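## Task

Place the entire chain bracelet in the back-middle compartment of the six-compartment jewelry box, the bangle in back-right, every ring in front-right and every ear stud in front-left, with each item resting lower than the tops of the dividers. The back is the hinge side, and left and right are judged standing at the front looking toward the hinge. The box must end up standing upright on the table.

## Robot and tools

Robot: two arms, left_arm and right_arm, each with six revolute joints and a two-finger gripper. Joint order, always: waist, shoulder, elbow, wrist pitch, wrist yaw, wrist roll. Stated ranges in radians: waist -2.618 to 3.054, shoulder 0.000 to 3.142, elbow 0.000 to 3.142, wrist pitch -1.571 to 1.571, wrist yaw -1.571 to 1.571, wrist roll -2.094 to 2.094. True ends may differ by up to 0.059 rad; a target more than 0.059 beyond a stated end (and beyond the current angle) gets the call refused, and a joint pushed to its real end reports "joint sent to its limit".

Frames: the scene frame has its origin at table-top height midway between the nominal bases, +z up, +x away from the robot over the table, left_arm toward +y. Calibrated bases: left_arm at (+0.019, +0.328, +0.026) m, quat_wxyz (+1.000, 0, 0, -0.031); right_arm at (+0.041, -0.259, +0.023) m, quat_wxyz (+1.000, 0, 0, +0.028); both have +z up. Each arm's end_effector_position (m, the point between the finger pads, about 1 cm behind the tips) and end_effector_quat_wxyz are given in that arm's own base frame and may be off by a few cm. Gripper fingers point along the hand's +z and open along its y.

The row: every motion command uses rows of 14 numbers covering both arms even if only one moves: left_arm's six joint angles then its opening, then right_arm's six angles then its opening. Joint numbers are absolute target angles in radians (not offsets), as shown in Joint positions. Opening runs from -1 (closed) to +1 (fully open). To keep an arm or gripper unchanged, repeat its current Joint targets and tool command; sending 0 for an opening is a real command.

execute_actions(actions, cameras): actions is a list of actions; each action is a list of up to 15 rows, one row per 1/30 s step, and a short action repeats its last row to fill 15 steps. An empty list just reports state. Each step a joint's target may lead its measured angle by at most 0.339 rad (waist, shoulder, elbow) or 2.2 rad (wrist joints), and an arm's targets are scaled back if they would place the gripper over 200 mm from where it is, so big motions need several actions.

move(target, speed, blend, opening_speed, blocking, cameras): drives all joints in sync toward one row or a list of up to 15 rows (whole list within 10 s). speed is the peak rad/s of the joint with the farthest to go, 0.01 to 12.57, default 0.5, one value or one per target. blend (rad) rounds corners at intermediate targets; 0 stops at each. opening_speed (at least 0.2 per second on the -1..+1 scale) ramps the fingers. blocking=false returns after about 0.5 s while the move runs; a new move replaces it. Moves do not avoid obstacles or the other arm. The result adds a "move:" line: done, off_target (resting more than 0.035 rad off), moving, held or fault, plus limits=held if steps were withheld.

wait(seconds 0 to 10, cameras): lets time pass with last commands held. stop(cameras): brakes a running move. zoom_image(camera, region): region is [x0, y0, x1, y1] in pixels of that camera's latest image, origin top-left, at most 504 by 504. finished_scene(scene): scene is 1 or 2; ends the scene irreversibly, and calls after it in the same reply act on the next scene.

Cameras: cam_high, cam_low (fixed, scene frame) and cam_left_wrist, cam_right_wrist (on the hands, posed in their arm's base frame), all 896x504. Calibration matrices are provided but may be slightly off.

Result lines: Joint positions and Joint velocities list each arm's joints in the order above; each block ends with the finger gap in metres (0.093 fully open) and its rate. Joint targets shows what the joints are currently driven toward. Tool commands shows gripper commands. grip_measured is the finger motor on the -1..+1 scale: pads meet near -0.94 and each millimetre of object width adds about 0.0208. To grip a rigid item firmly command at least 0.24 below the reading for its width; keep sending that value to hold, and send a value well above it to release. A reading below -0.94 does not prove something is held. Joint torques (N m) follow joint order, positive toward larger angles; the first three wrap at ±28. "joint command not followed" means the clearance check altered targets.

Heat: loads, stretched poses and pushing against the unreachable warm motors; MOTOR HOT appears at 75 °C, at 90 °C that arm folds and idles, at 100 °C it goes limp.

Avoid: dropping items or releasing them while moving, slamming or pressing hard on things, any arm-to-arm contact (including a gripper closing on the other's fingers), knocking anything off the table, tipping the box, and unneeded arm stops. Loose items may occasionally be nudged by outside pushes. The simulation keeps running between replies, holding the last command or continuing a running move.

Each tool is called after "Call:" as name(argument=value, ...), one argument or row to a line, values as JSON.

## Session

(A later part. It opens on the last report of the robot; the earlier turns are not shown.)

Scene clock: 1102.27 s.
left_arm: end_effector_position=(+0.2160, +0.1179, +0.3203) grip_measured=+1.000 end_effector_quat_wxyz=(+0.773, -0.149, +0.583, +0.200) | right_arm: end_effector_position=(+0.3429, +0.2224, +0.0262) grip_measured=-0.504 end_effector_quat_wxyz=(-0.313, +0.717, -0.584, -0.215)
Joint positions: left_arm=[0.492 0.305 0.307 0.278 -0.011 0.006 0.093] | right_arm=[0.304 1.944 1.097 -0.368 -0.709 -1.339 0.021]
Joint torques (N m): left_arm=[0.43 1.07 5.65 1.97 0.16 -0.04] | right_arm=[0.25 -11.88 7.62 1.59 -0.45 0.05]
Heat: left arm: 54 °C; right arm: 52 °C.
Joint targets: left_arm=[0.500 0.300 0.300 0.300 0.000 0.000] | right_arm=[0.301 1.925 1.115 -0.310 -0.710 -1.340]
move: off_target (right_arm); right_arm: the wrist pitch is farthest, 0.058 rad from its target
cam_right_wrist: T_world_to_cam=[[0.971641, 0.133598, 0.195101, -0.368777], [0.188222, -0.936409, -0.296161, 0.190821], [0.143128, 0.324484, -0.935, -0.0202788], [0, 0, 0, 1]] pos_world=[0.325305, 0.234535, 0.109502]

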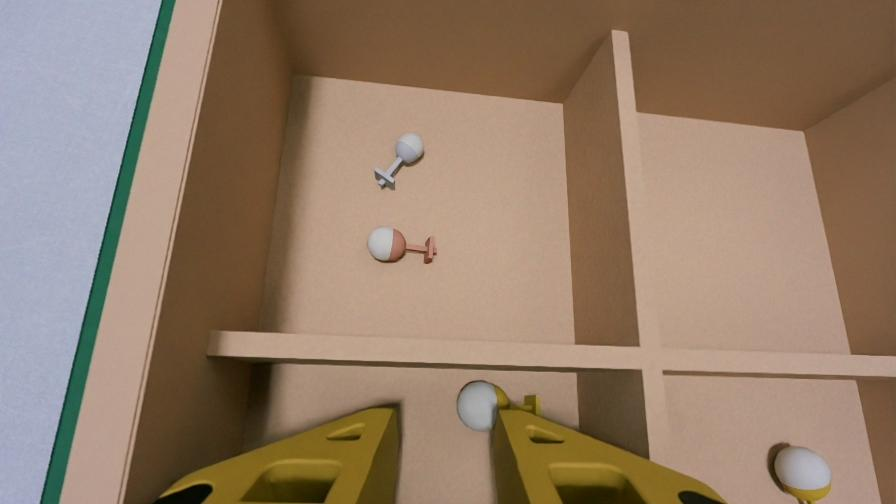

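Call:
move(
  target=[
    [0.5,0.3,0.3,0.3,0,0,1,0.30,1.86,1.15,-0.38,-0.71,-1.34,-0.5],
    [0.5,0.3,0.3,0.3,0,0,1,0.302,1.942,1.095,-0.255,-0.71,-1.34,-0.5],
  ],
  speed=0.25,
  cameras=["cam_right_wrist"],
)

Scene clock: 1113.47 s.
left_arm: end_effector_position=(+0.2160, +0.1179, +0.3203) grip_measured=+1.000 end_effector_quat_wxyz=(+0.773, -0.149, +0.583, +0.200) | right_arm: end_effector_position=(+0.3618, +0.2275, +0.0401) grip_measured=-0.503 end_effector_quat_wxyz=(-0.354, +0.723, -0.564, -0.184)
Joint positions: left_arm=[0.492 0.305 0.307 0.278 -0.011 0.006 0.093] | right_arm=[0.304 1.929 1.101 -0.278 -0.703 -1.339 0.021]
Joint torques (N m): left_arm=[0.43 1.09 5.67 1.97 0.16 -0.04] | right_arm=[0.35 -8.92 5.59 1.42 -0.5 0.05]
Motor temperatures (°C): left_arm=[26 30 37 55 26 27 27] | right_arm=[29 54 40 36 27 25 27]
Heat: left arm: 55 °C; right arm: 54 °C.
Joint targets: left_arm=[0.500 0.300 0.300 0.300 0.000 0.000] | right_arm=[0.302 1.942 1.095 -0.255 -0.710 -1.340]
move: done
cam_right_wrist: T_world_to_cam=[[0.945528, 0.124413, 0.300829, -0.383187], [0.217709, -0.928701, -0.300194, 0.183858], [0.242033, 0.349335, -0.905199, -0.0543002], [0, 0, 0, 1]] pos_world=[0.335429, 0.237391, 0.121314]

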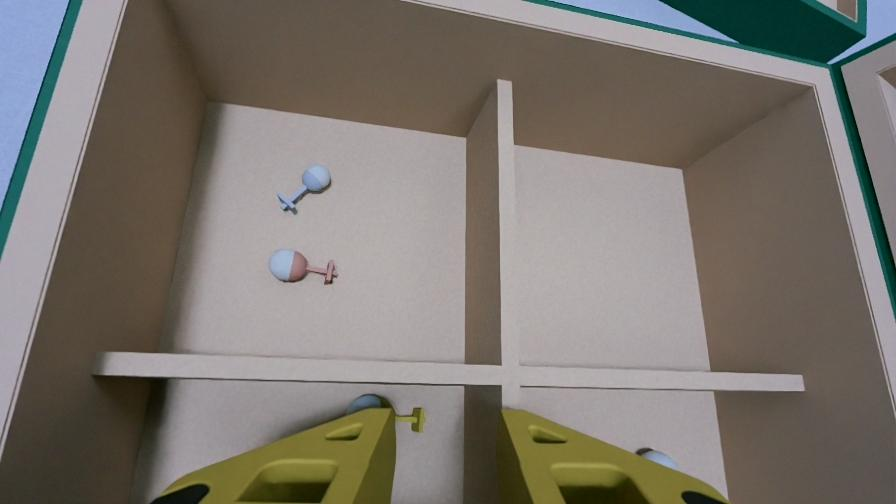

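Call:
move(
  target=[
    [0.5,0.3,0.3,0.3,0,0,1,0.275,1.84,1.15,-0.42,-0.71,-1.36,-0.5],
    [0.5,0.3,0.3,0.3,0,0,1,0.272,1.909,1.044,-0.28,-0.71,-1.36,-0.5],
  ],
  speed=0.25,
  cameras=["cam_right_wrist"],
)

Scene clock: 1130.83 s.
left_arm: end_effector_position=(+0.2160, +0.1179, +0.3203) grip_measured=+1.000 end_effector_quat_wxyz=(+0.773, -0.149, +0.583, +0.200) | right_arm: end_effector_position=(+0.3495, +0.2132, +0.0354) grip_measured=-0.503 end_effector_quat_wxyz=(-0.341, +0.716, -0.579, -0.190)
Joint positions: left_arm=[0.492 0.305 0.307 0.278 -0.011 0.006 0.093] | right_arm=[0.278 1.896 1.05 -0.303 -0.703 -1.347 0.021]
Joint torques (N m): left_arm=[0.43 1.09 5.67 1.97 0.16 -0.04] | right_arm=[-0.06 -8.5 5.44 1.32 -0.5 -0.08]
Motor temperatures (°C): left_arm=[26 30 37 55 26 27 27] | right_arm=[29 56 41 35 27 25 27]
Heat: left arm: 55 °C; right arm: 56 °C.
Joint targets: left_arm=[0.500 0.300 0.300 0.300 0.000 0.000] | right_arm=[0.272 1.909 1.044 -0.280 -0.710 -1.360]
move: done
cam_right_wrist: T_world_to_cam=[[0.95798, 0.109589, 0.265076, -0.368191], [0.188729, -0.936737, -0.294795, 0.183496], [0.216, 0.332435, -0.918058, -0.037437], [0, 0, 0, 1]] pos_world=[0.326175, 0.224683, 0.117323]

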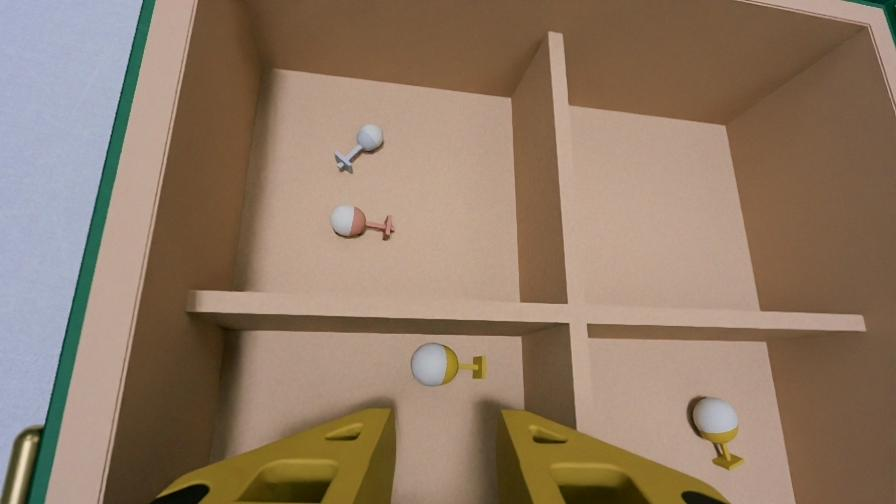

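Call:
move(
  target=[
    [0.5,0.3,0.3,0.3,0,0,1,0.306,1.963,1.064,-0.245,-0.71,-1.36,-0.5],
  ],
  speed=0.12,
  cameras=["cam_right_wrist"],
)

Scene clock: 1147.10 s.
left_arm: end_effector_position=(+0.2160, +0.1179, +0.3203) grip_measured=+1.000 end_effector_quat_wxyz=(+0.773, -0.149, +0.583, +0.200) | right_arm: end_effector_position=(+0.3459, +0.2220, +0.0271) grip_measured=-0.503 end_effector_quat_wxyz=(-0.340, +0.721, -0.569, -0.202)
Joint positions: left_arm=[0.492 0.305 0.307 0.278 -0.011 0.006 0.093] | right_arm=[0.297 1.928 1.05 -0.279 -0.721 -1.351 0.021]
Joint torques (N m): left_arm=[0.43 1.1 5.67 1.97 0.17 -0.04] | right_arm=[1.26 -6.56 7.24 1.46 -0.34 -0.04]
Motor temperatures (°C): left_arm=[26 30 37 55 26 27 27] | right_arm=[29 56 41 35 27 25 27]
Heat: left arm: 55 °C; right arm: 56 °C.
Joint targets: left_arm=[0.500 0.300 0.300 0.300 0.000 0.000] | right_arm=[0.306 1.963 1.064 -0.245 -0.710 -1.360]
move: done
cam_right_wrist: T_world_to_cam=[[0.956879, 0.133329, 0.258082, -0.368269], [0.212407, -0.927196, -0.308529, 0.18007], [0.198157, 0.350043, -0.915535, -0.0449532], [0, 0, 0, 1]] pos_world=[0.323049, 0.231797, 0.109444]

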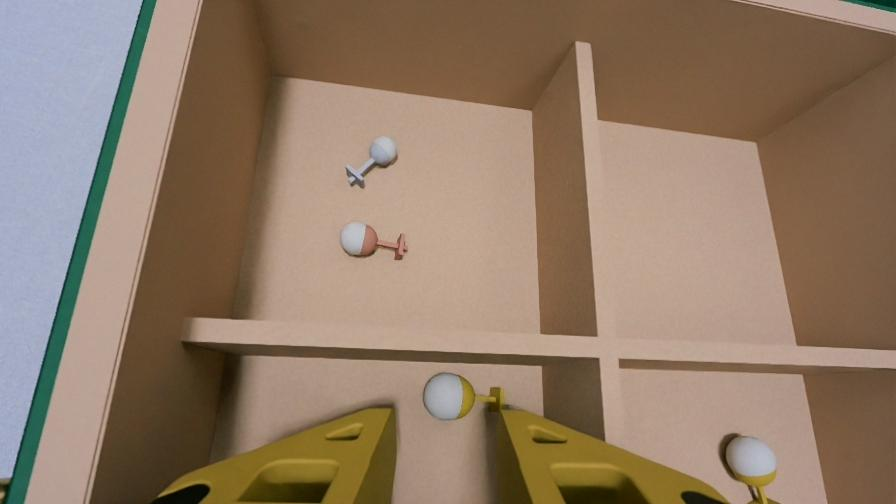

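Call:
move(
  target=[
    [0.5,0.3,0.3,0.3,0,0,1,0.292,1.87,1.12,-0.36,-0.71,-1.36,-0.46],
    [0.5,0.3,0.3,0.3,0,0,1,0.292,1.935,1.075,-0.25,-0.71,-1.36,-0.46],
  ],
  speed=0.2,
  cameras=["cam_right_wrist"],
)

Scene clock: 1161.33 s.
left_arm: end_effector_position=(+0.2160, +0.1179, +0.3203) grip_measured=+1.000 end_effector_quat_wxyz=(+0.773, -0.149, +0.583, +0.200) | right_arm: end_effector_position=(+0.3584, +0.2238, +0.0381) grip_measured=-0.463 end_effector_quat_wxyz=(-0.353, +0.724, -0.564, -0.184)
Joint positions: left_arm=[0.492 0.305 0.307 0.278 -0.011 0.006 0.093] | right_arm=[0.297 1.92 1.083 -0.276 -0.705 -1.351 0.023]
Joint torques (N m): left_arm=[0.43 1.1 5.65 1.97 0.16 -0.04] | right_arm=[0.06 -8.62 5.42 1.41 -0.48 -0.03]
Motor temperatures (°C): left_arm=[26 30 37 55 26 27 27] | right_arm=[29 55 41 35 27 25 27]
Heat: left arm: 55 °C; right arm: 55 °C.
Joint targets: left_arm=[0.500 0.300 0.300 0.300 0.000 0.000] | right_arm=[0.292 1.935 1.075 -0.250 -0.710 -1.360]
move: done
cam_right_wrist: T_world_to_cam=[[0.945132, 0.127376, 0.300834, -0.379477], [0.219981, -0.928938, -0.297796, 0.179658], [0.241525, 0.347634, -0.905989, -0.0533703], [0, 0, 0, 1]] pos_world=[0.332024, 0.233781, 0.119308]

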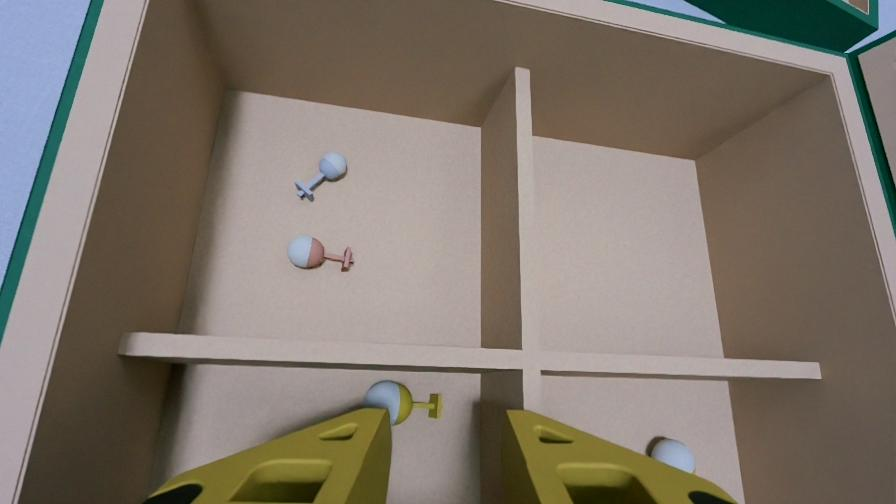

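Call:
move(
  target=[
    [0.5,0.3,0.3,0.3,0,0,1,0.275,1.84,1.15,-0.42,-0.71,-1.36,-0.46],
    [0.5,0.3,0.3,0.3,0,0,1,0.272,1.909,1.044,-0.28,-0.71,-1.36,-0.46],
    [0.5,0.3,0.3,0.3,0,0,1,0.303,1.985,1.08,-0.225,-0.71,-1.36,-0.46],
  ],
  speed=0.2,
  cameras=["cam_right_wrist"],
)

Scene clock: 1175.13 s.
left_arm: end_effector_position=(+0.2160, +0.1179, +0.3203) grip_measured=+1.000 end_effector_quat_wxyz=(+0.773, -0.149, +0.583, +0.200) | right_arm: end_effector_position=(+0.3477, +0.2240, +0.0288) grip_measured=-0.463 end_effector_quat_wxyz=(-0.345, +0.718, -0.566, -0.212)
Joint positions: left_arm=[0.492 0.305 0.307 0.278 -0.011 0.006 0.093] | right_arm=[0.292 1.941 1.064 -0.282 -0.748 -1.352 0.023]
Joint torques (N m): left_arm=[0.44 1.09 5.67 1.97 0.16 -0.04] | right_arm=[1.46 -5.82 7.39 1.68 -0.08 -0.02]
Motor temperatures (°C): left_arm=[26 30 37 55 26 27 27] | right_arm=[29 55 41 35 27 25 27]
Heat: left arm: 55 °C; right arm: 55 °C.
Joint targets: left_arm=[0.500 0.300 0.300 0.300 0.000 0.000] | right_arm=[0.303 1.985 1.080 -0.225 -0.710 -1.360]
move: off_target (right_arm); right_arm: the wrist pitch is farthest, 0.057 rad from its target
cam_right_wrist: T_world_to_cam=[[0.958046, 0.134123, 0.253296, -0.371125], [0.216206, -0.918355, -0.331481, 0.179372], [0.188156, 0.372338, -0.908824, -0.0462861], [0, 0, 0, 1]] pos_world=[0.325482, 0.231737, 0.111397]

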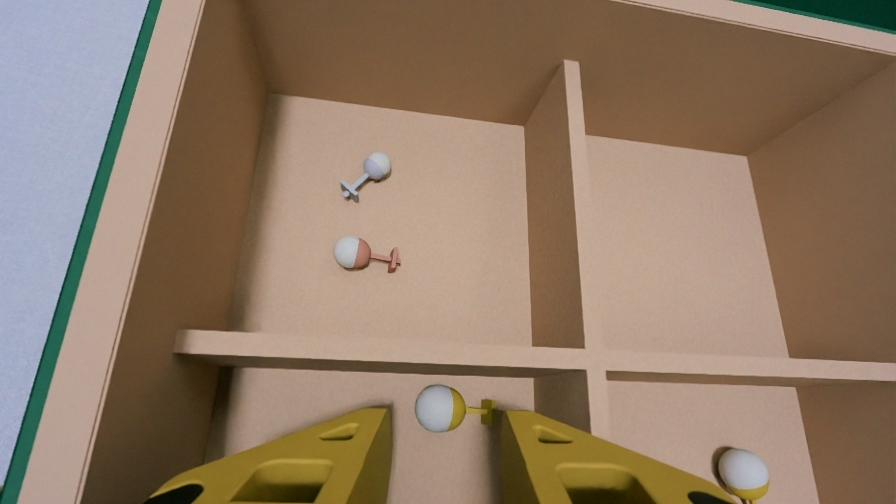

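Call:
move(
  target=[
    [0.5,0.3,0.3,0.3,0,0,1,0.31,1.80,1.17,-0.48,-0.62,-1.3,-0.46],
    [0.5,0.3,0.3,0.3,0,0,1,0.331,1.871,1.064,-0.338,-0.575,-1.3,-0.46],
  ],
  speed=0.25,
  cameras=["cam_right_wrist"],
)

Scene clock: 1208.00 s.
left_arm: end_effector_position=(+0.2160, +0.1179, +0.3203) grip_measured=+1.000 end_effector_quat_wxyz=(+0.773, -0.149, +0.583, +0.200) | right_arm: end_effector_position=(+0.3486, +0.2136, +0.0385) grip_measured=-0.463 end_effector_quat_wxyz=(-0.307, +0.725, -0.599, -0.148)
Joint positions: left_arm=[0.492 0.305 0.307 0.278 -0.011 0.006 0.093] | right_arm=[0.325 1.859 1.071 -0.361 -0.572 -1.31 0.023]
Joint torques (N m): left_arm=[0.43 1.09 5.65 1.97 0.16 -0.04] | right_arm=[0.99 -8.39 5.67 1.37 -0.41 0.16]
Motor temperatures (°C): left_arm=[26 30 37 55 26 27 27] | right_arm=[29 53 40 37 27 25 27]
Heat: left arm: 55 °C; right arm: 53 °C.
Joint targets: left_arm=[0.500 0.300 0.300 0.300 0.000 0.000] | right_arm=[0.331 1.871 1.064 -0.338 -0.575 -1.300]
move: done
cam_right_wrist: T_world_to_cam=[[0.958605, 0.106005, 0.264273, -0.367645], [0.159071, -0.969152, -0.188257, 0.198145], [0.236165, 0.222502, -0.945896, -0.0169843], [0, 0, 0, 1]] pos_world=[0.324918, 0.234784, 0.118396]

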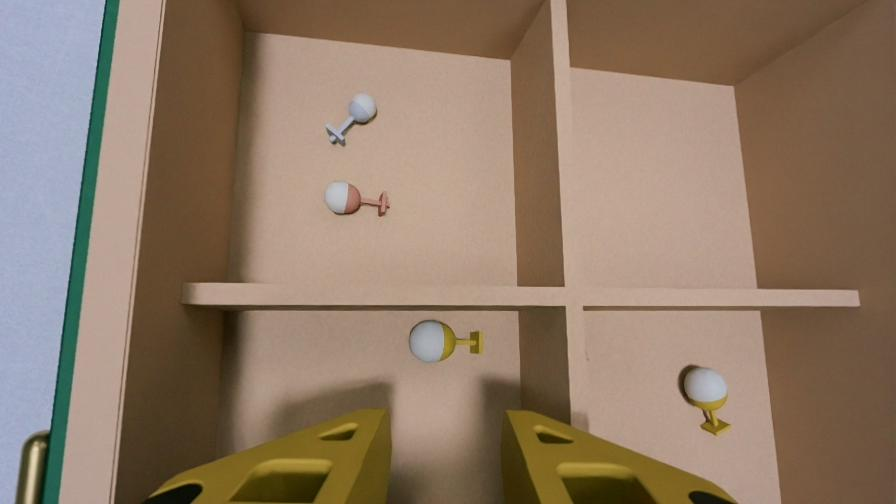

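Call:
move(
  target=[
    [0.5,0.3,0.3,0.3,0,0,1,0.371,1.977,1.085,-0.255,-0.575,-1.3,-0.46],
  ],
  speed=0.12,
  cameras=["cam_right_wrist"],
)

Scene clock: 1216.73 s.
left_arm: end_effector_position=(+0.2160, +0.1179, +0.3203) grip_measured=+1.000 end_effector_quat_wxyz=(+0.773, -0.149, +0.583, +0.200) | right_arm: end_effector_position=(+0.3422, +0.2299, +0.0224) grip_measured=-0.463 end_effector_quat_wxyz=(-0.304, +0.732, -0.584, -0.172)
Joint positions: left_arm=[0.492 0.305 0.307 0.278 -0.011 0.006 0.093] | right_arm=[0.357 1.92 1.073 -0.321 -0.606 -1.31 0.023]
Joint torques (N m): left_arm=[0.43 1.1 5.65 1.97 0.16 -0.04] | right_arm=[1.7 -4.51 7.17 1.78 -0.08 0.16]
Motor temperatures (°C): left_arm=[26 30 36 55 26 27 27] | right_arm=[29 53 40 36 27 25 27]
Heat: left arm: 55 °C; right arm: 53 °C.
Joint targets: left_arm=[0.500 0.300 0.300 0.300 0.000 0.000] | right_arm=[0.371 1.977 1.085 -0.255 -0.575 -1.300]
move: off_target (right_arm); right_arm: the wrist pitch is farthest, 0.066 rad from its target
cam_right_wrist: T_world_to_cam=[[0.960034, 0.143687, 0.240186, -0.367559], [0.197122, -0.956335, -0.215793, 0.196521], [0.198691, 0.254515, -0.946437, -0.0288346], [0, 0, 0, 1]] pos_world=[0.319859, 0.248092, 0.1034]

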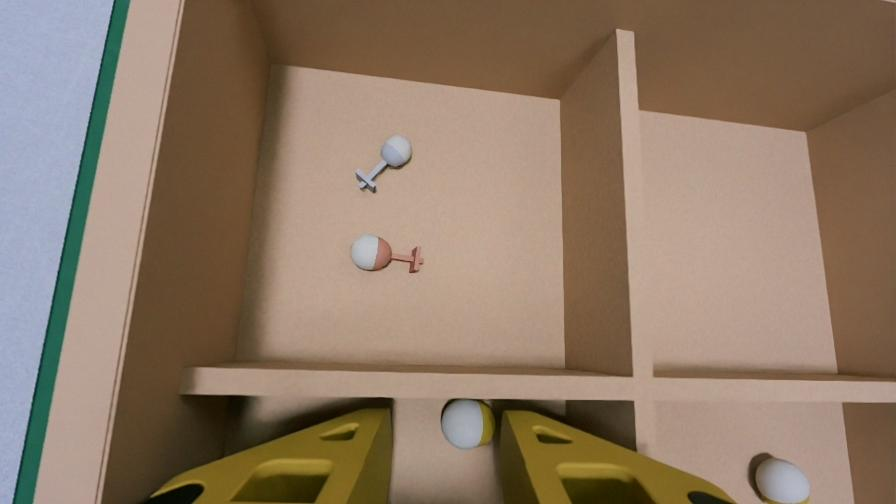

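Call:
move(
  target=[
    [0.5,0.3,0.3,0.3,0,0,1,0.31,1.80,1.17,-0.48,-0.6,-1.3,-0.46],
    [0.5,0.3,0.3,0.3,0,0,1,0.333,1.878,1.075,-0.33,-0.575,-1.3,-0.46],
    [0.5,0.3,0.3,0.3,0,0,1,0.344,1.915,1.082,-0.303,-0.575,-1.3,-0.46],
  ],
  speed=0.15,
  cameras=["cam_right_wrist"],
)

Call:
move(
  target=[0.5,0.3,0.3,0.3,0,0,1,0.357,1.95,1.09,-0.277,-0.575,-1.3,-0.46],
  speed=0.1,
  cameras=["cam_right_wrist"],
)

Scene clock: 1235.20 s.
left_arm: end_effector_position=(+0.2160, +0.1179, +0.3203) grip_measured=+1.000 end_effector_quat_wxyz=(+0.773, -0.149, +0.583, +0.200) | right_arm: end_effector_position=(+0.3519, +0.2204, +0.0310) grip_measured=-0.463 end_effector_quat_wxyz=(-0.307, +0.729, -0.594, -0.150)
Joint positions: left_arm=[0.492 0.305 0.307 0.278 -0.011 0.006 0.093] | right_arm=[0.338 1.896 1.085 -0.337 -0.573 -1.31 0.023]
Joint torques (N m): left_arm=[0.44 1.09 5.67 1.97 0.16 -0.04] | right_arm=[0.99 -8.02 5.91 1.49 -0.4 0.16]
Motor temperatures (°C): left_arm=[26 30 36 55 26 27 27] | right_arm=[29 52 41 36 27 25 27]
Heat: left arm: 55 °C; right arm: 52 °C.
Joint targets: left_arm=[0.500 0.300 0.300 0.300 0.000 0.000] | right_arm=[0.344 1.915 1.082 -0.303 -0.575 -1.300]
move: done
cam_right_wrist: T_world_to_cam=[[0.956867, 0.118152, 0.265417, -0.371775], [0.17187, -0.96677, -0.189254, 0.197715], [0.234236, 0.226708, -0.945376, -0.0266499], [0, 0, 0, 1]] pos_world=[0.328, 0.241112, 0.1109]

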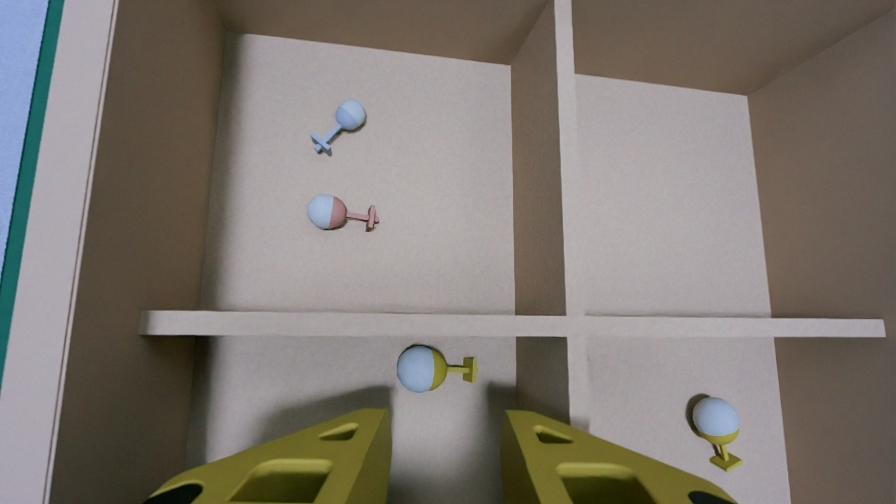

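Scene clock: 1236.00 s.
left_arm: end_effector_position=(+0.2160, +0.1179, +0.3203) grip_measured=+1.000 end_effector_quat_wxyz=(+0.773, -0.149, +0.583, +0.200) | right_arm: end_effector_position=(+0.3491, +0.2261, +0.0281) grip_measured=-0.463 end_effector_quat_wxyz=(-0.308, +0.731, -0.588, -0.160)
Joint positions: left_arm=[0.492 0.305 0.307 0.278 -0.011 0.006 0.093] | right_arm=[0.347 1.909 1.085 -0.327 -0.591 -1.31 0.023]
Joint torques (N m): left_arm=[0.44 1.09 5.67 1.97 0.17 -0.04] | right_arm=[1.32 -6.05 6.63 1.65 -0.25 0.16]
Motor temperatures (°C): left_arm=[26 30 36 55 26 27 27] | right_arm=[29 52 41 36 27 25 27]
Heat: left arm: 55 °C; right arm: 52 °C.
Joint targets: left_arm=[0.500 0.300 0.300 0.300 0.000 0.000] | right_arm=[0.357 1.950 1.090 -0.277 -0.575 -1.300]
move: off_target (right_arm); right_arm: the wrist pitch is farthest, 0.050 rad from its target
cam_right_wrist: T_world_to_cam=[[0.957247, 0.130312, 0.258257, -0.371575], [0.186164, -0.960851, -0.205201, 0.197296], [0.221406, 0.244506, -0.944032, -0.0295888], [0, 0, 0, 1]] pos_world=[0.325511, 0.245227, 0.108514]

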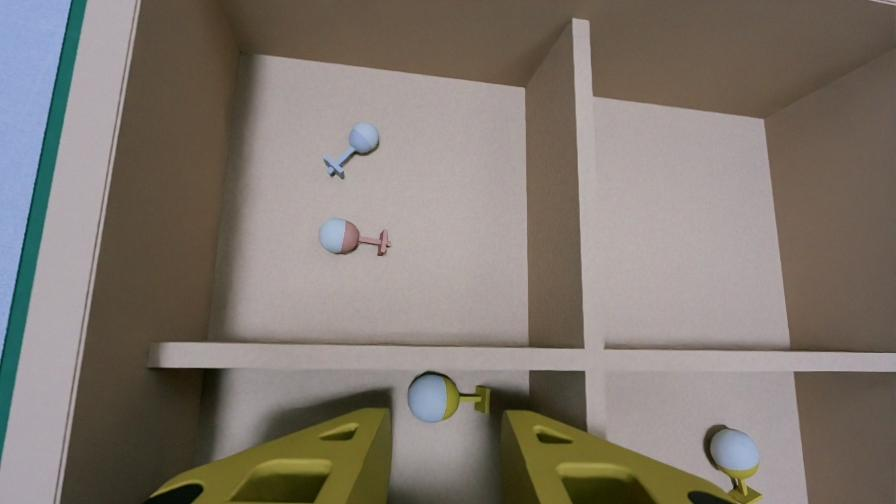

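Call:
move(
  target=[
    [0.5,0.3,0.3,0.3,0,0,1,0.31,1.80,1.17,-0.48,-0.6,-1.3,-0.6],
    [0.5,0.3,0.3,0.3,0,0,1,0.345,1.892,1.053,-0.315,-0.575,-1.3,-0.6],
  ],
  speed=0.2,
  cameras=["cam_right_wrist"],
)

Call:
move(
  target=[0.5,0.3,0.3,0.3,0,0,1,0.375,1.965,1.07,-0.26,-0.575,-1.3,-0.6],
  speed=0.1,
  cameras=["cam_right_wrist"],
)

Scene clock: 1255.33 s.
left_arm: end_effector_position=(+0.2160, +0.1179, +0.3203) grip_measured=+1.000 end_effector_quat_wxyz=(+0.773, -0.149, +0.583, +0.200) | right_arm: end_effector_position=(+0.3451, +0.2183, +0.0299) grip_measured=-0.598 end_effector_quat_wxyz=(-0.303, +0.729, -0.595, -0.152)
Joint positions: left_arm=[0.492 0.305 0.307 0.278 -0.011 0.006 0.093] | right_arm=[0.339 1.878 1.06 -0.338 -0.572 -1.31 0.017]
Joint torques (N m): left_arm=[0.43 1.09 5.67 1.97 0.16 -0.04] | right_arm=[0.96 -8.36 5.49 1.34 -0.41 0.16]
Motor temperatures (°C): left_arm=[26 30 36 55 26 27 27] | right_arm=[29 52 41 37 27 25 27]
Heat: left arm: 55 °C; right arm: 52 °C.
Joint targets: left_arm=[0.500 0.300 0.300 0.300 0.000 0.000] | right_arm=[0.345 1.892 1.053 -0.315 -0.575 -1.300]
move: done
cam_right_wrist: T_world_to_cam=[[0.958895, 0.119899, 0.257186, -0.365512], [0.171153, -0.9673, -0.18718, 0.197081], [0.226333, 0.223505, -0.948061, -0.0220601], [0, 0, 0, 1]] pos_world=[0.32175, 0.239392, 0.10998]

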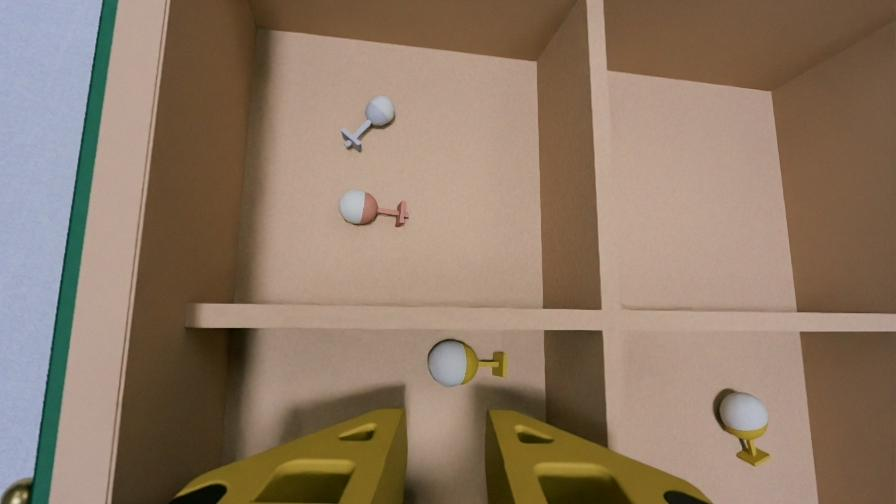

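Scene clock: 1256.40 s.
left_arm: end_effector_position=(+0.2160, +0.1179, +0.3203) grip_measured=+1.000 end_effector_quat_wxyz=(+0.773, -0.149, +0.583, +0.200) | right_arm: end_effector_position=(+0.3429, +0.2272, +0.0168) grip_measured=-0.598 end_effector_quat_wxyz=(-0.297, +0.735, -0.588, -0.159)
Joint positions: left_arm=[0.492 0.305 0.307 0.278 -0.011 0.006 0.093] | right_arm=[0.361 1.923 1.064 -0.31 -0.573 -1.31 0.017]
Joint torques (N m): left_arm=[0.43 1.09 5.65 1.97 0.17 -0.04] | right_arm=[1.65 -5.93 6.52 1.62 -0.4 0.16]
Motor temperatures (°C): left_arm=[26 30 36 55 26 27 27] | right_arm=[29 52 41 37 27 25 27]
Heat: left arm: 55 °C; right arm: 52 °C.
Joint targets: left_arm=[0.500 0.300 0.300 0.300 0.000 0.000] | right_arm=[0.375 1.965 1.070 -0.260 -0.575 -1.300]
move: off_target (right_arm); right_arm: the wrist pitch is farthest, 0.050 rad from its target
cam_right_wrist: T_world_to_cam=[[0.958808, 0.142365, 0.245802, -0.365909], [0.190947, -0.963686, -0.186679, 0.195935], [0.210299, 0.225925, -0.951174, -0.0309726], [0, 0, 0, 1]] pos_world=[0.319937, 0.24791, 0.0970576]

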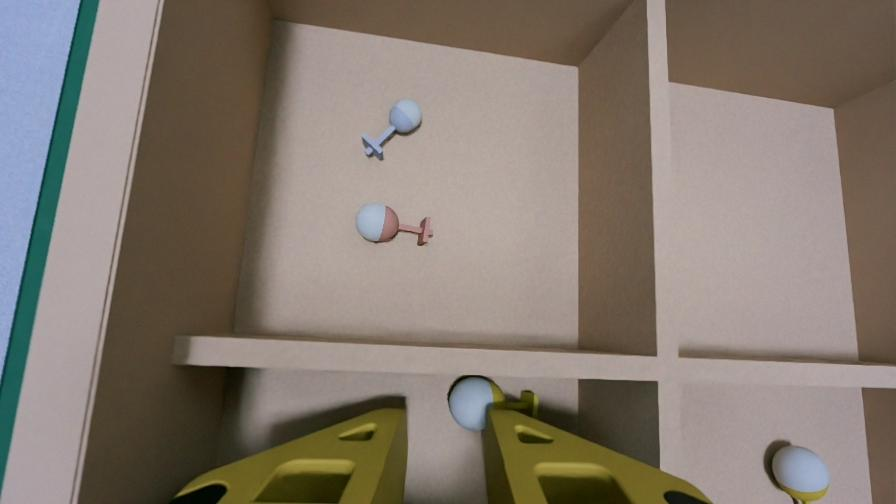

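Call:
move(
  target=[
    [0.5,0.3,0.3,0.3,0,0,1,0.31,1.80,1.17,-0.48,-0.6,-1.3,-0.6],
    [0.5,0.3,0.3,0.3,0,0,1,0.345,1.904,1.068,-0.31,-0.575,-1.3,-0.6],
  ],
  speed=0.2,
  cameras=[],
)

Call:
move(
  target=[0.5,0.3,0.3,0.3,0,0,1,0.358,1.95,1.082,-0.275,-0.575,-1.3,-0.6],
  speed=0.1,
  cameras=["cam_right_wrist"],
)

Scene clock: 1267.93 s.
left_arm: end_effector_position=(+0.2160, +0.1179, +0.3203) grip_measured=+1.000 end_effector_quat_wxyz=(+0.773, -0.149, +0.583, +0.200) | right_arm: end_effector_position=(+0.3499, +0.2201, +0.0306) grip_measured=-0.598 end_effector_quat_wxyz=(-0.307, +0.729, -0.593, -0.150)
Joint positions: left_arm=[0.492 0.305 0.307 0.278 -0.011 0.006 0.093] | right_arm=[0.339 1.89 1.076 -0.333 -0.572 -1.31 0.017]
Joint torques (N m): left_arm=[0.44 1.1 5.67 1.97 0.17 -0.04] | right_arm=[0.99 -8.46 5.49 1.38 -0.41 0.16]
Motor temperatures (°C): left_arm=[26 30 36 55 26 27 27] | right_arm=[29 52 41 36 27 25 27]
Heat: left arm: 55 °C; right arm: 52 °C.
Joint targets: left_arm=[0.500 0.300 0.300 0.300 0.000 0.000] | right_arm=[0.345 1.904 1.068 -0.310 -0.575 -1.300]
move: done

Scene clock: 1268.77 s.
left_arm: end_effector_position=(+0.2160, +0.1179, +0.3203) grip_measured=+1.000 end_effector_quat_wxyz=(+0.773, -0.149, +0.583, +0.200) | right_arm: end_effector_position=(+0.3478, +0.2254, +0.0245) grip_measured=-0.598 end_effector_quat_wxyz=(-0.306, +0.731, -0.589, -0.158)
Joint positions: left_arm=[0.492 0.305 0.307 0.278 -0.011 0.006 0.093] | right_arm=[0.349 1.912 1.076 -0.317 -0.584 -1.31 0.016]
Joint torques (N m): left_arm=[0.43 1.09 5.67 1.97 0.16 -0.04] | right_arm=[1.26 -6.32 6.74 1.57 -0.32 0.16]
Motor temperatures (°C): left_arm=[26 30 36 55 26 27 27] | right_arm=[29 52 41 36 27 25 27]
Heat: left arm: 55 °C; right arm: 52 °C.
Joint targets: left_arm=[0.500 0.300 0.300 0.300 0.000 0.000] | right_arm=[0.358 1.950 1.082 -0.275 -0.575 -1.300]
move: off_target (right_arm); right_arm: the wrist pitch is farthest, 0.042 rad from its target
cam_right_wrist: T_world_to_cam=[[0.957454, 0.130837, 0.257224, -0.36955], [0.184857, -0.962509, -0.198506, 0.196843], [0.221608, 0.23761, -0.945744, -0.0310144], [0, 0, 0, 1]] pos_world=[0.324313, 0.245183, 0.1048]

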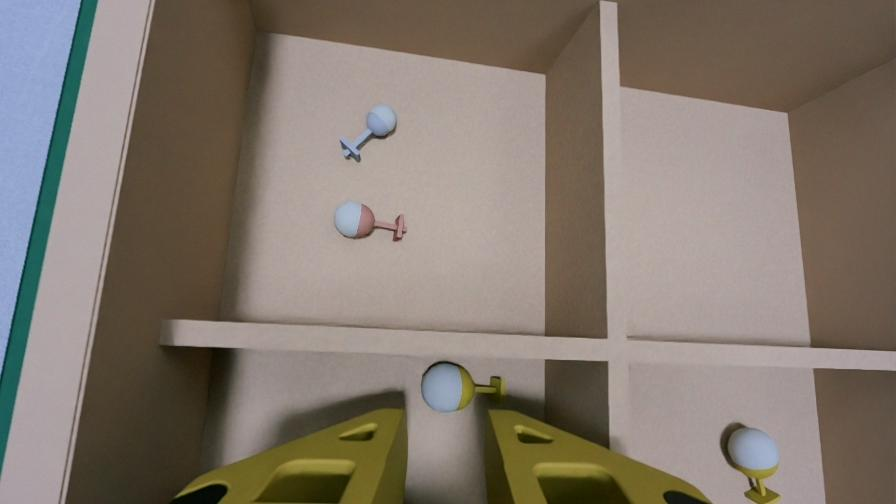

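Call:
move(
  target=[
    [0.5,0.3,0.3,0.3,0,0,1,0.33,1.80,1.1,-0.38,-0.59,-1.3,-0.6],
    [0.5,0.3,0.3,0.3,0,0,1,0.345,1.846,0.942,-0.14,-0.575,-1.3,-0.6],
  ],
  speed=0.2,
  cameras=["cam_right_wrist"],
)

Call:
move(
  target=[0.5,0.3,0.3,0.3,0,0,1,0.379,1.94,0.977,-0.08,-0.575,-1.3,-0.6],
  speed=0.1,
  cameras=["cam_right_wrist"],
)

Scene clock: 1287.93 s.
left_arm: end_effector_position=(+0.2160, +0.1179, +0.3203) grip_measured=+1.000 end_effector_quat_wxyz=(+0.773, -0.149, +0.583, +0.200) | right_arm: end_effector_position=(+0.3457, +0.2187, +0.0317) grip_measured=-0.598 end_effector_quat_wxyz=(-0.348, +0.730, -0.575, -0.124)
Joint positions: left_arm=[0.492 0.305 0.307 0.278 -0.011 0.006 0.093] | right_arm=[0.339 1.831 0.951 -0.163 -0.571 -1.31 0.016]
Joint torques (N m): left_arm=[0.44 1.09 5.65 1.97 0.16 -0.04] | right_arm=[0.96 -7.68 5.31 1.5 -0.38 0.16]
Motor temperatures (°C): left_arm=[26 30 36 55 26 27 27] | right_arm=[29 51 40 36 27 25 27]
Heat: left arm: 55 °C; right arm: 51 °C.
Joint targets: left_arm=[0.500 0.300 0.300 0.300 0.000 0.000] | right_arm=[0.345 1.846 0.942 -0.140 -0.575 -1.300]
move: done
cam_right_wrist: T_world_to_cam=[[0.925961, 0.108218, 0.36178, -0.355851], [0.191848, -0.960018, -0.203862, 0.189344], [0.325254, 0.258175, -0.909701, -0.0636331], [0, 0, 0, 1]] pos_world=[0.313876, 0.236711, 0.109453]

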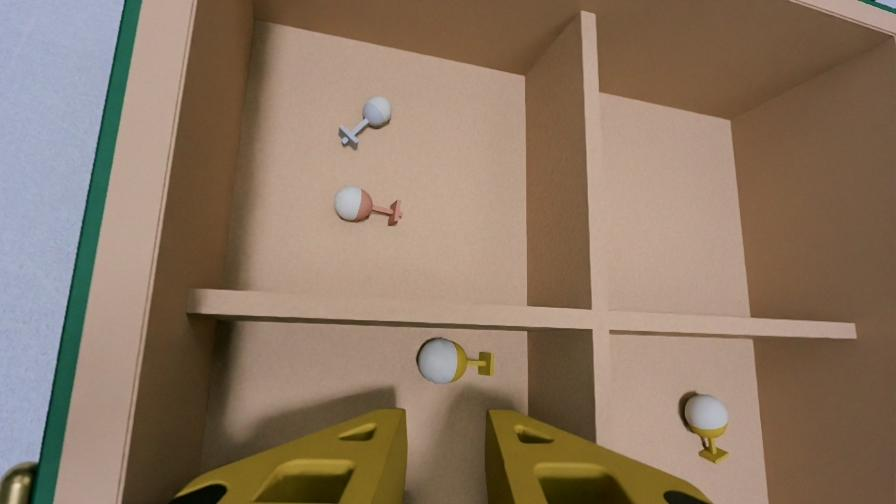

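Scene clock: 1289.20 s.
left_arm: end_effector_position=(+0.2160, +0.1179, +0.3203) grip_measured=+1.000 end_effector_quat_wxyz=(+0.773, -0.149, +0.583, +0.200) | right_arm: end_effector_position=(+0.3471, +0.2331, +0.0217) grip_measured=-0.598 end_effector_quat_wxyz=(-0.355, +0.736, -0.560, -0.137)
Joint positions: left_arm=[0.492 0.305 0.307 0.278 -0.011 0.006 0.093] | right_arm=[0.363 1.889 0.965 -0.11 -0.597 -1.309 0.016]
Joint torques (N m): left_arm=[0.43 1.09 5.67 1.97 0.17 -0.04] | right_arm=[1.85 -4.64 7.16 1.63 -0.18 0.16]
Motor temperatures (°C): left_arm=[26 30 36 55 26 27 27] | right_arm=[29 51 40 36 27 25 27]
Heat: left arm: 55 °C; right arm: 51 °C.
Joint targets: left_arm=[0.500 0.300 0.300 0.300 0.000 0.000] | right_arm=[0.379 1.940 0.977 -0.080 -0.575 -1.300]
move: off_target (right_arm); right_arm: the shoulder is farthest, 0.051 rad from its target
cam_right_wrist: T_world_to_cam=[[0.921141, 0.132703, 0.365909, -0.359243], [0.226414, -0.947354, -0.2264, 0.186429], [0.316601, 0.291393, -0.902692, -0.0818093], [0, 0, 0, 1]] pos_world=[0.314604, 0.248125, 0.099809]

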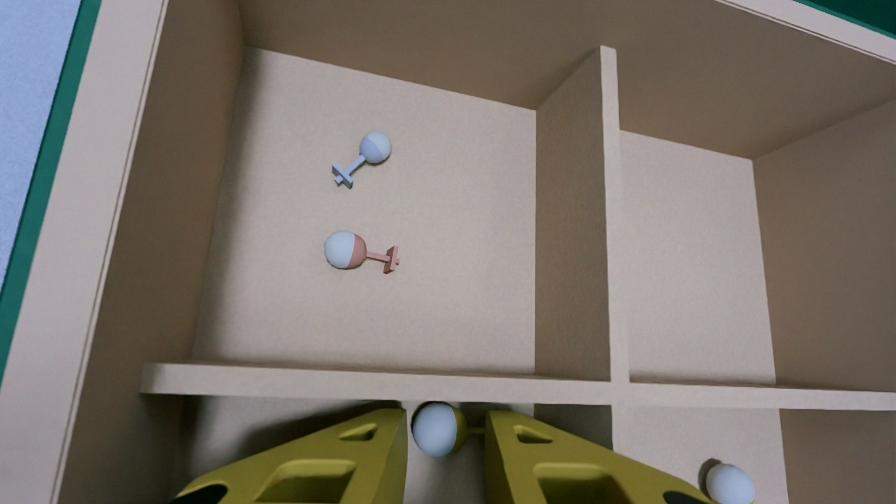

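Call:
move(
  target=[
    [0.5,0.3,0.3,0.3,0,0,1,0.348,1.90,0.955,-0.10,-0.575,-1.3,-0.6],
    [0.5,0.3,0.3,0.3,0,0,1,0.350,1.945,0.957,-0.065,-0.575,-1.3,-0.6],
  ],
  speed=0.1,
  cameras=["cam_right_wrist"],
)

Scene clock: 1297.53 s.
left_arm: end_effector_position=(+0.2160, +0.1179, +0.3203) grip_measured=+1.000 end_effector_quat_wxyz=(+0.773, -0.149, +0.583, +0.200) | right_arm: end_effector_position=(+0.3475, +0.2322, +0.0218) grip_measured=-0.598 end_effector_quat_wxyz=(-0.357, +0.733, -0.561, -0.143)
Joint positions: left_arm=[0.492 0.305 0.307 0.278 -0.011 0.006 0.093] | right_arm=[0.355 1.893 0.965 -0.107 -0.613 -1.306 0.016]
Joint torques (N m): left_arm=[0.43 1.09 5.67 1.97 0.16 -0.04] | right_arm=[-0.01 -4.56 5.19 1.77 0.02 0.16]
Motor temperatures (°C): left_arm=[26 30 36 55 26 27 27] | right_arm=[29 50 41 36 27 25 27]
Heat: left arm: 55 °C; right arm: 50 °C.
Joint targets: left_arm=[0.500 0.300 0.300 0.300 0.000 0.000] | right_arm=[0.350 1.945 0.957 -0.065 -0.575 -1.300]
move: off_target (right_arm); right_arm: the shoulder is farthest, 0.052 rad from its target
cam_right_wrist: T_world_to_cam=[[0.924409, 0.126174, 0.359927, -0.359101], [0.222606, -0.944771, -0.24053, 0.186462], [0.3097, 0.30247, -0.901442, -0.0817332], [0, 0, 0, 1]] pos_world=[0.315762, 0.246195, 0.100422]

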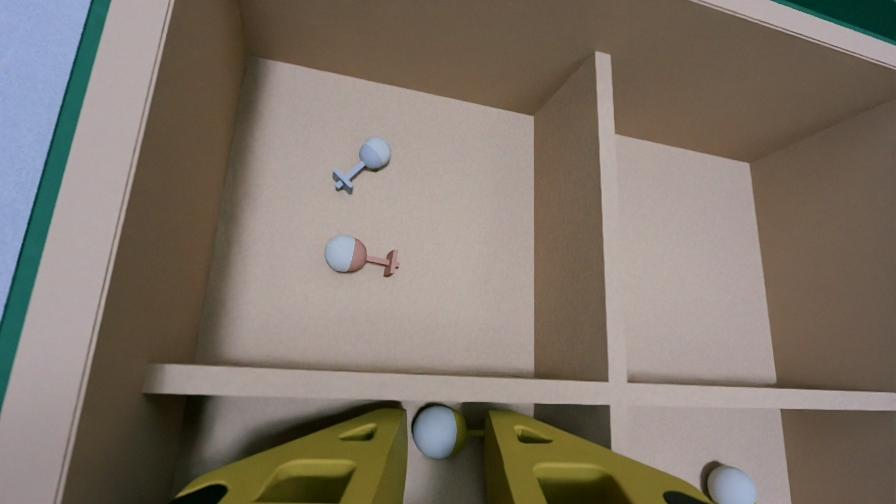

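Call:
move(
  target=[
    [0.5,0.3,0.3,0.3,0,0,1,0.345,1.82,1.03,-0.28,-0.575,-1.3,-0.6],
    [0.5,0.3,0.3,0.3,0,0,1,0.348,1.89,0.957,-0.115,-0.575,-1.3,-0.6],
  ],
  speed=0.15,
  cameras=["cam_right_wrist"],
)

Call:
move(
  target=[0.5,0.3,0.3,0.3,0,0,1,0.355,1.945,0.96,-0.065,-0.575,-1.3,-0.6],
  speed=0.1,
  cameras=["cam_right_wrist"],
)

Scene clock: 1310.17 s.
left_arm: end_effector_position=(+0.2160, +0.1179, +0.3203) grip_measured=+1.000 end_effector_quat_wxyz=(+0.773, -0.149, +0.583, +0.200) | right_arm: end_effector_position=(+0.3489, +0.2249, +0.0236) grip_measured=-0.598 end_effector_quat_wxyz=(-0.346, +0.732, -0.573, -0.127)
Joint positions: left_arm=[0.492 0.305 0.307 0.278 -0.011 0.006 0.093] | right_arm=[0.352 1.872 0.968 -0.142 -0.571 -1.305 0.016]
Joint torques (N m): left_arm=[0.43 1.1 5.65 1.97 0.16 -0.04] | right_arm=[0.18 -7.69 5.04 1.57 -0.4 0.11]
Motor temperatures (°C): left_arm=[26 30 36 55 26 27 27] | right_arm=[29 50 40 36 27 25 27]
Heat: left arm: 55 °C; right arm: 50 °C.
Joint targets: left_arm=[0.500 0.300 0.300 0.300 0.000 0.000] | right_arm=[0.348 1.890 0.957 -0.115 -0.575 -1.300]
move: done
cam_right_wrist: T_world_to_cam=[[0.92674, 0.116228, 0.357274, -0.358665], [0.199027, -0.958427, -0.204465, 0.190222], [0.318657, 0.260593, -0.911345, -0.0718649], [0, 0, 0, 1]] pos_world=[0.31743, 0.242728, 0.101542]

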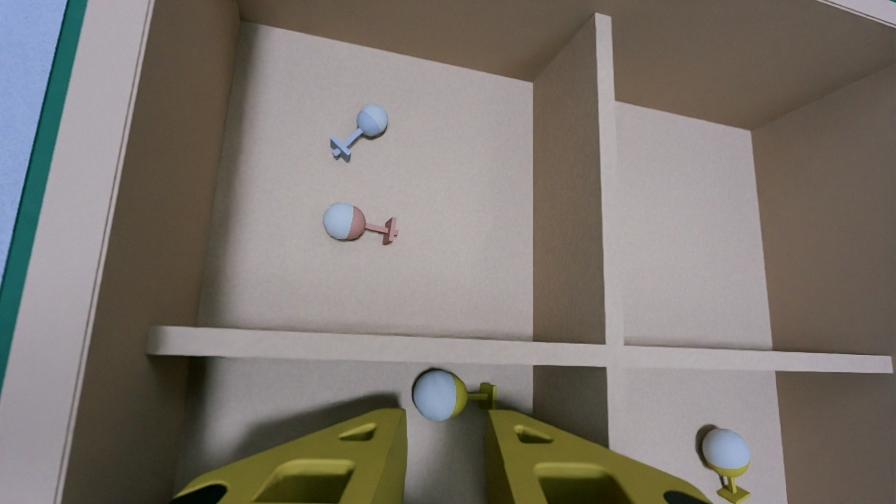

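Scene clock: 1311.03 s.
left_arm: end_effector_position=(+0.2160, +0.1179, +0.3203) grip_measured=+1.000 end_effector_quat_wxyz=(+0.773, -0.149, +0.583, +0.200) | right_arm: end_effector_position=(+0.3478, +0.2302, +0.0217) grip_measured=-0.598 end_effector_quat_wxyz=(-0.354, +0.731, -0.565, -0.143)
Joint positions: left_arm=[0.492 0.305 0.307 0.278 -0.011 0.006 0.093] | right_arm=[0.352 1.891 0.968 -0.118 -0.609 -1.305 0.016]
Joint torques (N m): left_arm=[0.42 1.09 5.65 1.97 0.17 -0.05] | right_arm=[0.79 -4.44 5.26 1.87 -0.02 0.11]
Motor temperatures (°C): left_arm=[26 30 36 55 26 27 27] | right_arm=[29 50 40 36 27 25 27]
Heat: left arm: 55 °C; right arm: 50 °C.
Joint targets: left_arm=[0.500 0.300 0.300 0.300 0.000 0.000] | right_arm=[0.355 1.945 0.960 -0.065 -0.575 -1.300]
move: off_target (right_arm); right_arm: the shoulder is farthest, 0.054 rad from its target
cam_right_wrist: T_world_to_cam=[[0.927101, 0.122546, 0.354213, -0.359037], [0.215704, -0.947301, -0.236838, 0.187448], [0.306523, 0.295977, -0.904677, -0.0786707], [0, 0, 0, 1]] pos_world=[0.316544, 0.244853, 0.100399]

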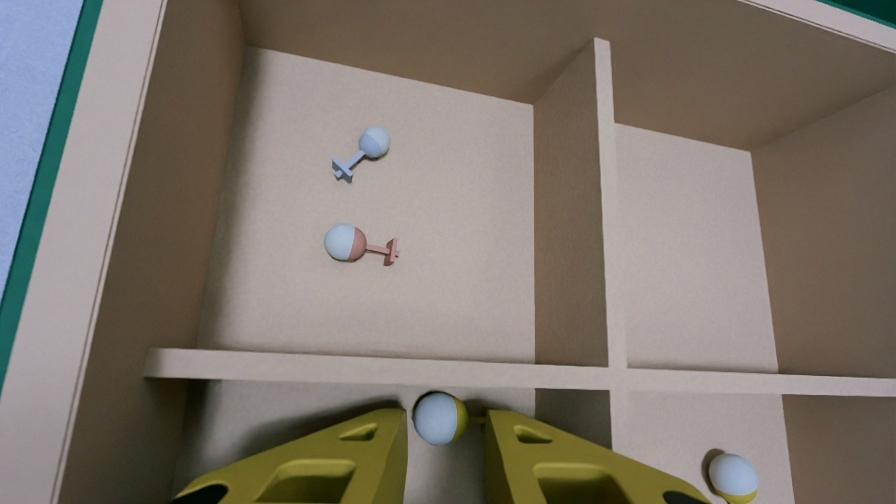

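Call:
move(
  target=[
    [0.5,0.3,0.3,0.3,0,0,1,0.40,1.83,1.2,-0.52,-0.46,-1.25,-0.58],
    [0.5,0.3,0.3,0.3,0,0,1,0.425,1.885,1.13,-0.385,-0.46,-1.25,-0.58],
    [0.5,0.3,0.3,0.3,0,0,1,0.425,1.95,1.05,-0.24,-0.46,-1.25,-0.58],
  ],
  speed=0.15,
  cameras=["cam_right_wrist"],
)

Scene clock: 1328.43 s.
left_arm: end_effector_position=(+0.2160, +0.1179, +0.3203) grip_measured=+1.000 end_effector_quat_wxyz=(+0.773, -0.149, +0.583, +0.200) | right_arm: end_effector_position=(+0.3433, +0.2366, +0.0171) grip_measured=-0.583 end_effector_quat_wxyz=(-0.285, +0.740, -0.597, -0.123)
Joint positions: left_arm=[0.492 0.305 0.307 0.278 -0.011 0.006 0.093] | right_arm=[0.419 1.908 1.068 -0.296 -0.471 -1.26 0.017]
Joint torques (N m): left_arm=[0.44 1.09 5.65 1.97 0.16 -0.04] | right_arm=[1.01 -5.91 4.45 1.73 -0.2 0.16]
Motor temperatures (°C): left_arm=[26 30 36 55 26 27 27] | right_arm=[29 51 40 37 27 25 27]
Heat: left arm: 55 °C; right arm: 51 °C.
Joint targets: left_arm=[0.500 0.300 0.300 0.300 0.000 0.000] | right_arm=[0.425 1.950 1.050 -0.240 -0.460 -1.250]
move: off_target (right_arm); right_arm: the wrist pitch is farthest, 0.056 rad from its target
cam_right_wrist: T_world_to_cam=[[0.953014, 0.137277, 0.270034, -0.364992], [0.173501, -0.978085, -0.115098, 0.213115], [0.248316, 0.156541, -0.955947, -0.0294891], [0, 0, 0, 1]] pos_world=[0.31819, 0.263165, 0.0948993]

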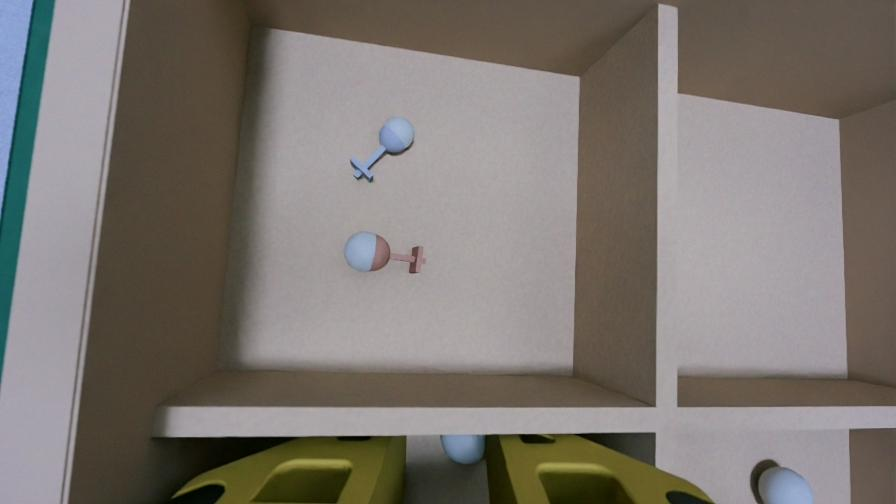

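Call:
move(
  target=[
    [0.5,0.3,0.3,0.3,0,0,1,0.412,1.84,1.2,-0.52,-0.46,-1.25,-0.56],
    [0.5,0.3,0.3,0.3,0,0,1,0.412,1.9,1.13,-0.37,-0.46,-1.25,-0.56],
    [0.5,0.3,0.3,0.3,0,0,1,0.416,1.965,1.055,-0.225,-0.46,-1.25,-0.56],
  ],
  speed=0.15,
  cameras=["cam_right_wrist"],
)

Scene clock: 1344.40 s.
left_arm: end_effector_position=(+0.2160, +0.1179, +0.3203) grip_measured=+1.000 end_effector_quat_wxyz=(+0.773, -0.149, +0.583, +0.200) | right_arm: end_effector_position=(+0.3484, +0.2369, +0.0223) grip_measured=-0.563 end_effector_quat_wxyz=(-0.294, +0.737, -0.596, -0.123)
Joint positions: left_arm=[0.492 0.305 0.307 0.278 -0.011 0.006 0.093] | right_arm=[0.41 1.906 1.079 -0.293 -0.484 -1.259 0.018]
Joint torques (N m): left_arm=[0.43 1.09 5.65 1.97 0.17 -0.04] | right_arm=[1.01 -4.34 3.95 1.92 -0.07 0.16]
Motor temperatures (°C): left_arm=[26 30 36 55 26 27 27] | right_arm=[29 51 40 36 27 25 27]
Heat: left arm: 55 °C; right arm: 51 °C.
Joint targets: left_arm=[0.500 0.300 0.300 0.300 0.000 0.000] | right_arm=[0.416 1.965 1.055 -0.225 -0.460 -1.250]
move: off_target (right_arm); right_arm: the wrist pitch is farthest, 0.068 rad from its target
cam_right_wrist: T_world_to_cam=[[0.950866, 0.128823, 0.28153, -0.368808], [0.170819, -0.976685, -0.130025, 0.214066], [0.258216, 0.171727, -0.950702, -0.0330521], [0, 0, 0, 1]] pos_world=[0.322655, 0.262262, 0.100242]

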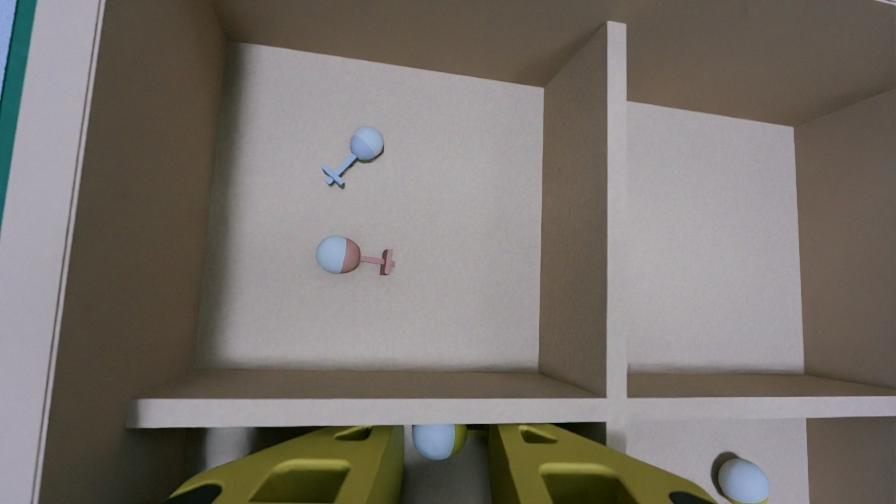

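Call:
move(
  target=[
    [0.5,0.3,0.3,0.3,0,0,1,0.40,1.83,1.2,-0.52,-0.46,-1.25,-0.58],
    [0.5,0.3,0.3,0.3,0,0,1,0.417,1.86,1.12,-0.42,-0.46,-1.25,-0.58],
    [0.5,0.3,0.3,0.3,0,0,1,0.418,1.938,1.033,-0.24,-0.46,-1.25,-0.58],
  ],
  speed=0.15,
  cameras=["cam_right_wrist"],
)

Scene clock: 1360.00 s.
left_arm: end_effector_position=(+0.2160, +0.1179, +0.3203) grip_measured=+1.000 end_effector_quat_wxyz=(+0.773, -0.149, +0.583, +0.200) | right_arm: end_effector_position=(+0.3434, +0.2314, +0.0159) grip_measured=-0.578 end_effector_quat_wxyz=(-0.281, +0.737, -0.604, -0.117)
Joint positions: left_arm=[0.492 0.305 0.307 0.278 -0.011 0.006 0.093] | right_arm=[0.412 1.9 1.057 -0.295 -0.458 -1.255 0.017]
Joint torques (N m): left_arm=[0.44 1.09 5.67 1.97 0.16 -0.04] | right_arm=[1.01 -6.24 3.86 1.74 -0.32 0.11]
Motor temperatures (°C): left_arm=[26 30 36 55 26 27 27] | right_arm=[29 50 40 36 27 25 27]
Heat: left arm: 55 °C; right arm: 50 °C.
Joint targets: left_arm=[0.500 0.300 0.300 0.300 0.000 0.000] | right_arm=[0.418 1.938 1.033 -0.240 -0.460 -1.250]
move: off_target (right_arm); right_arm: the wrist pitch is farthest, 0.055 rad from its target
cam_right_wrist: T_world_to_cam=[[0.955372, 0.124342, 0.267962, -0.361843], [0.157098, -0.982048, -0.104409, 0.214281], [0.25017, 0.141846, -0.957755, -0.0270952], [0, 0, 0, 1]] pos_world=[0.31881, 0.25927, 0.0933826]

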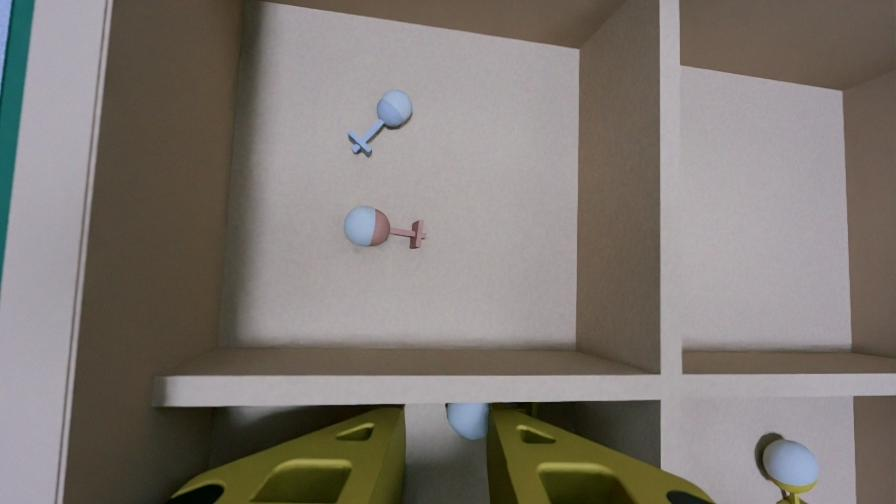

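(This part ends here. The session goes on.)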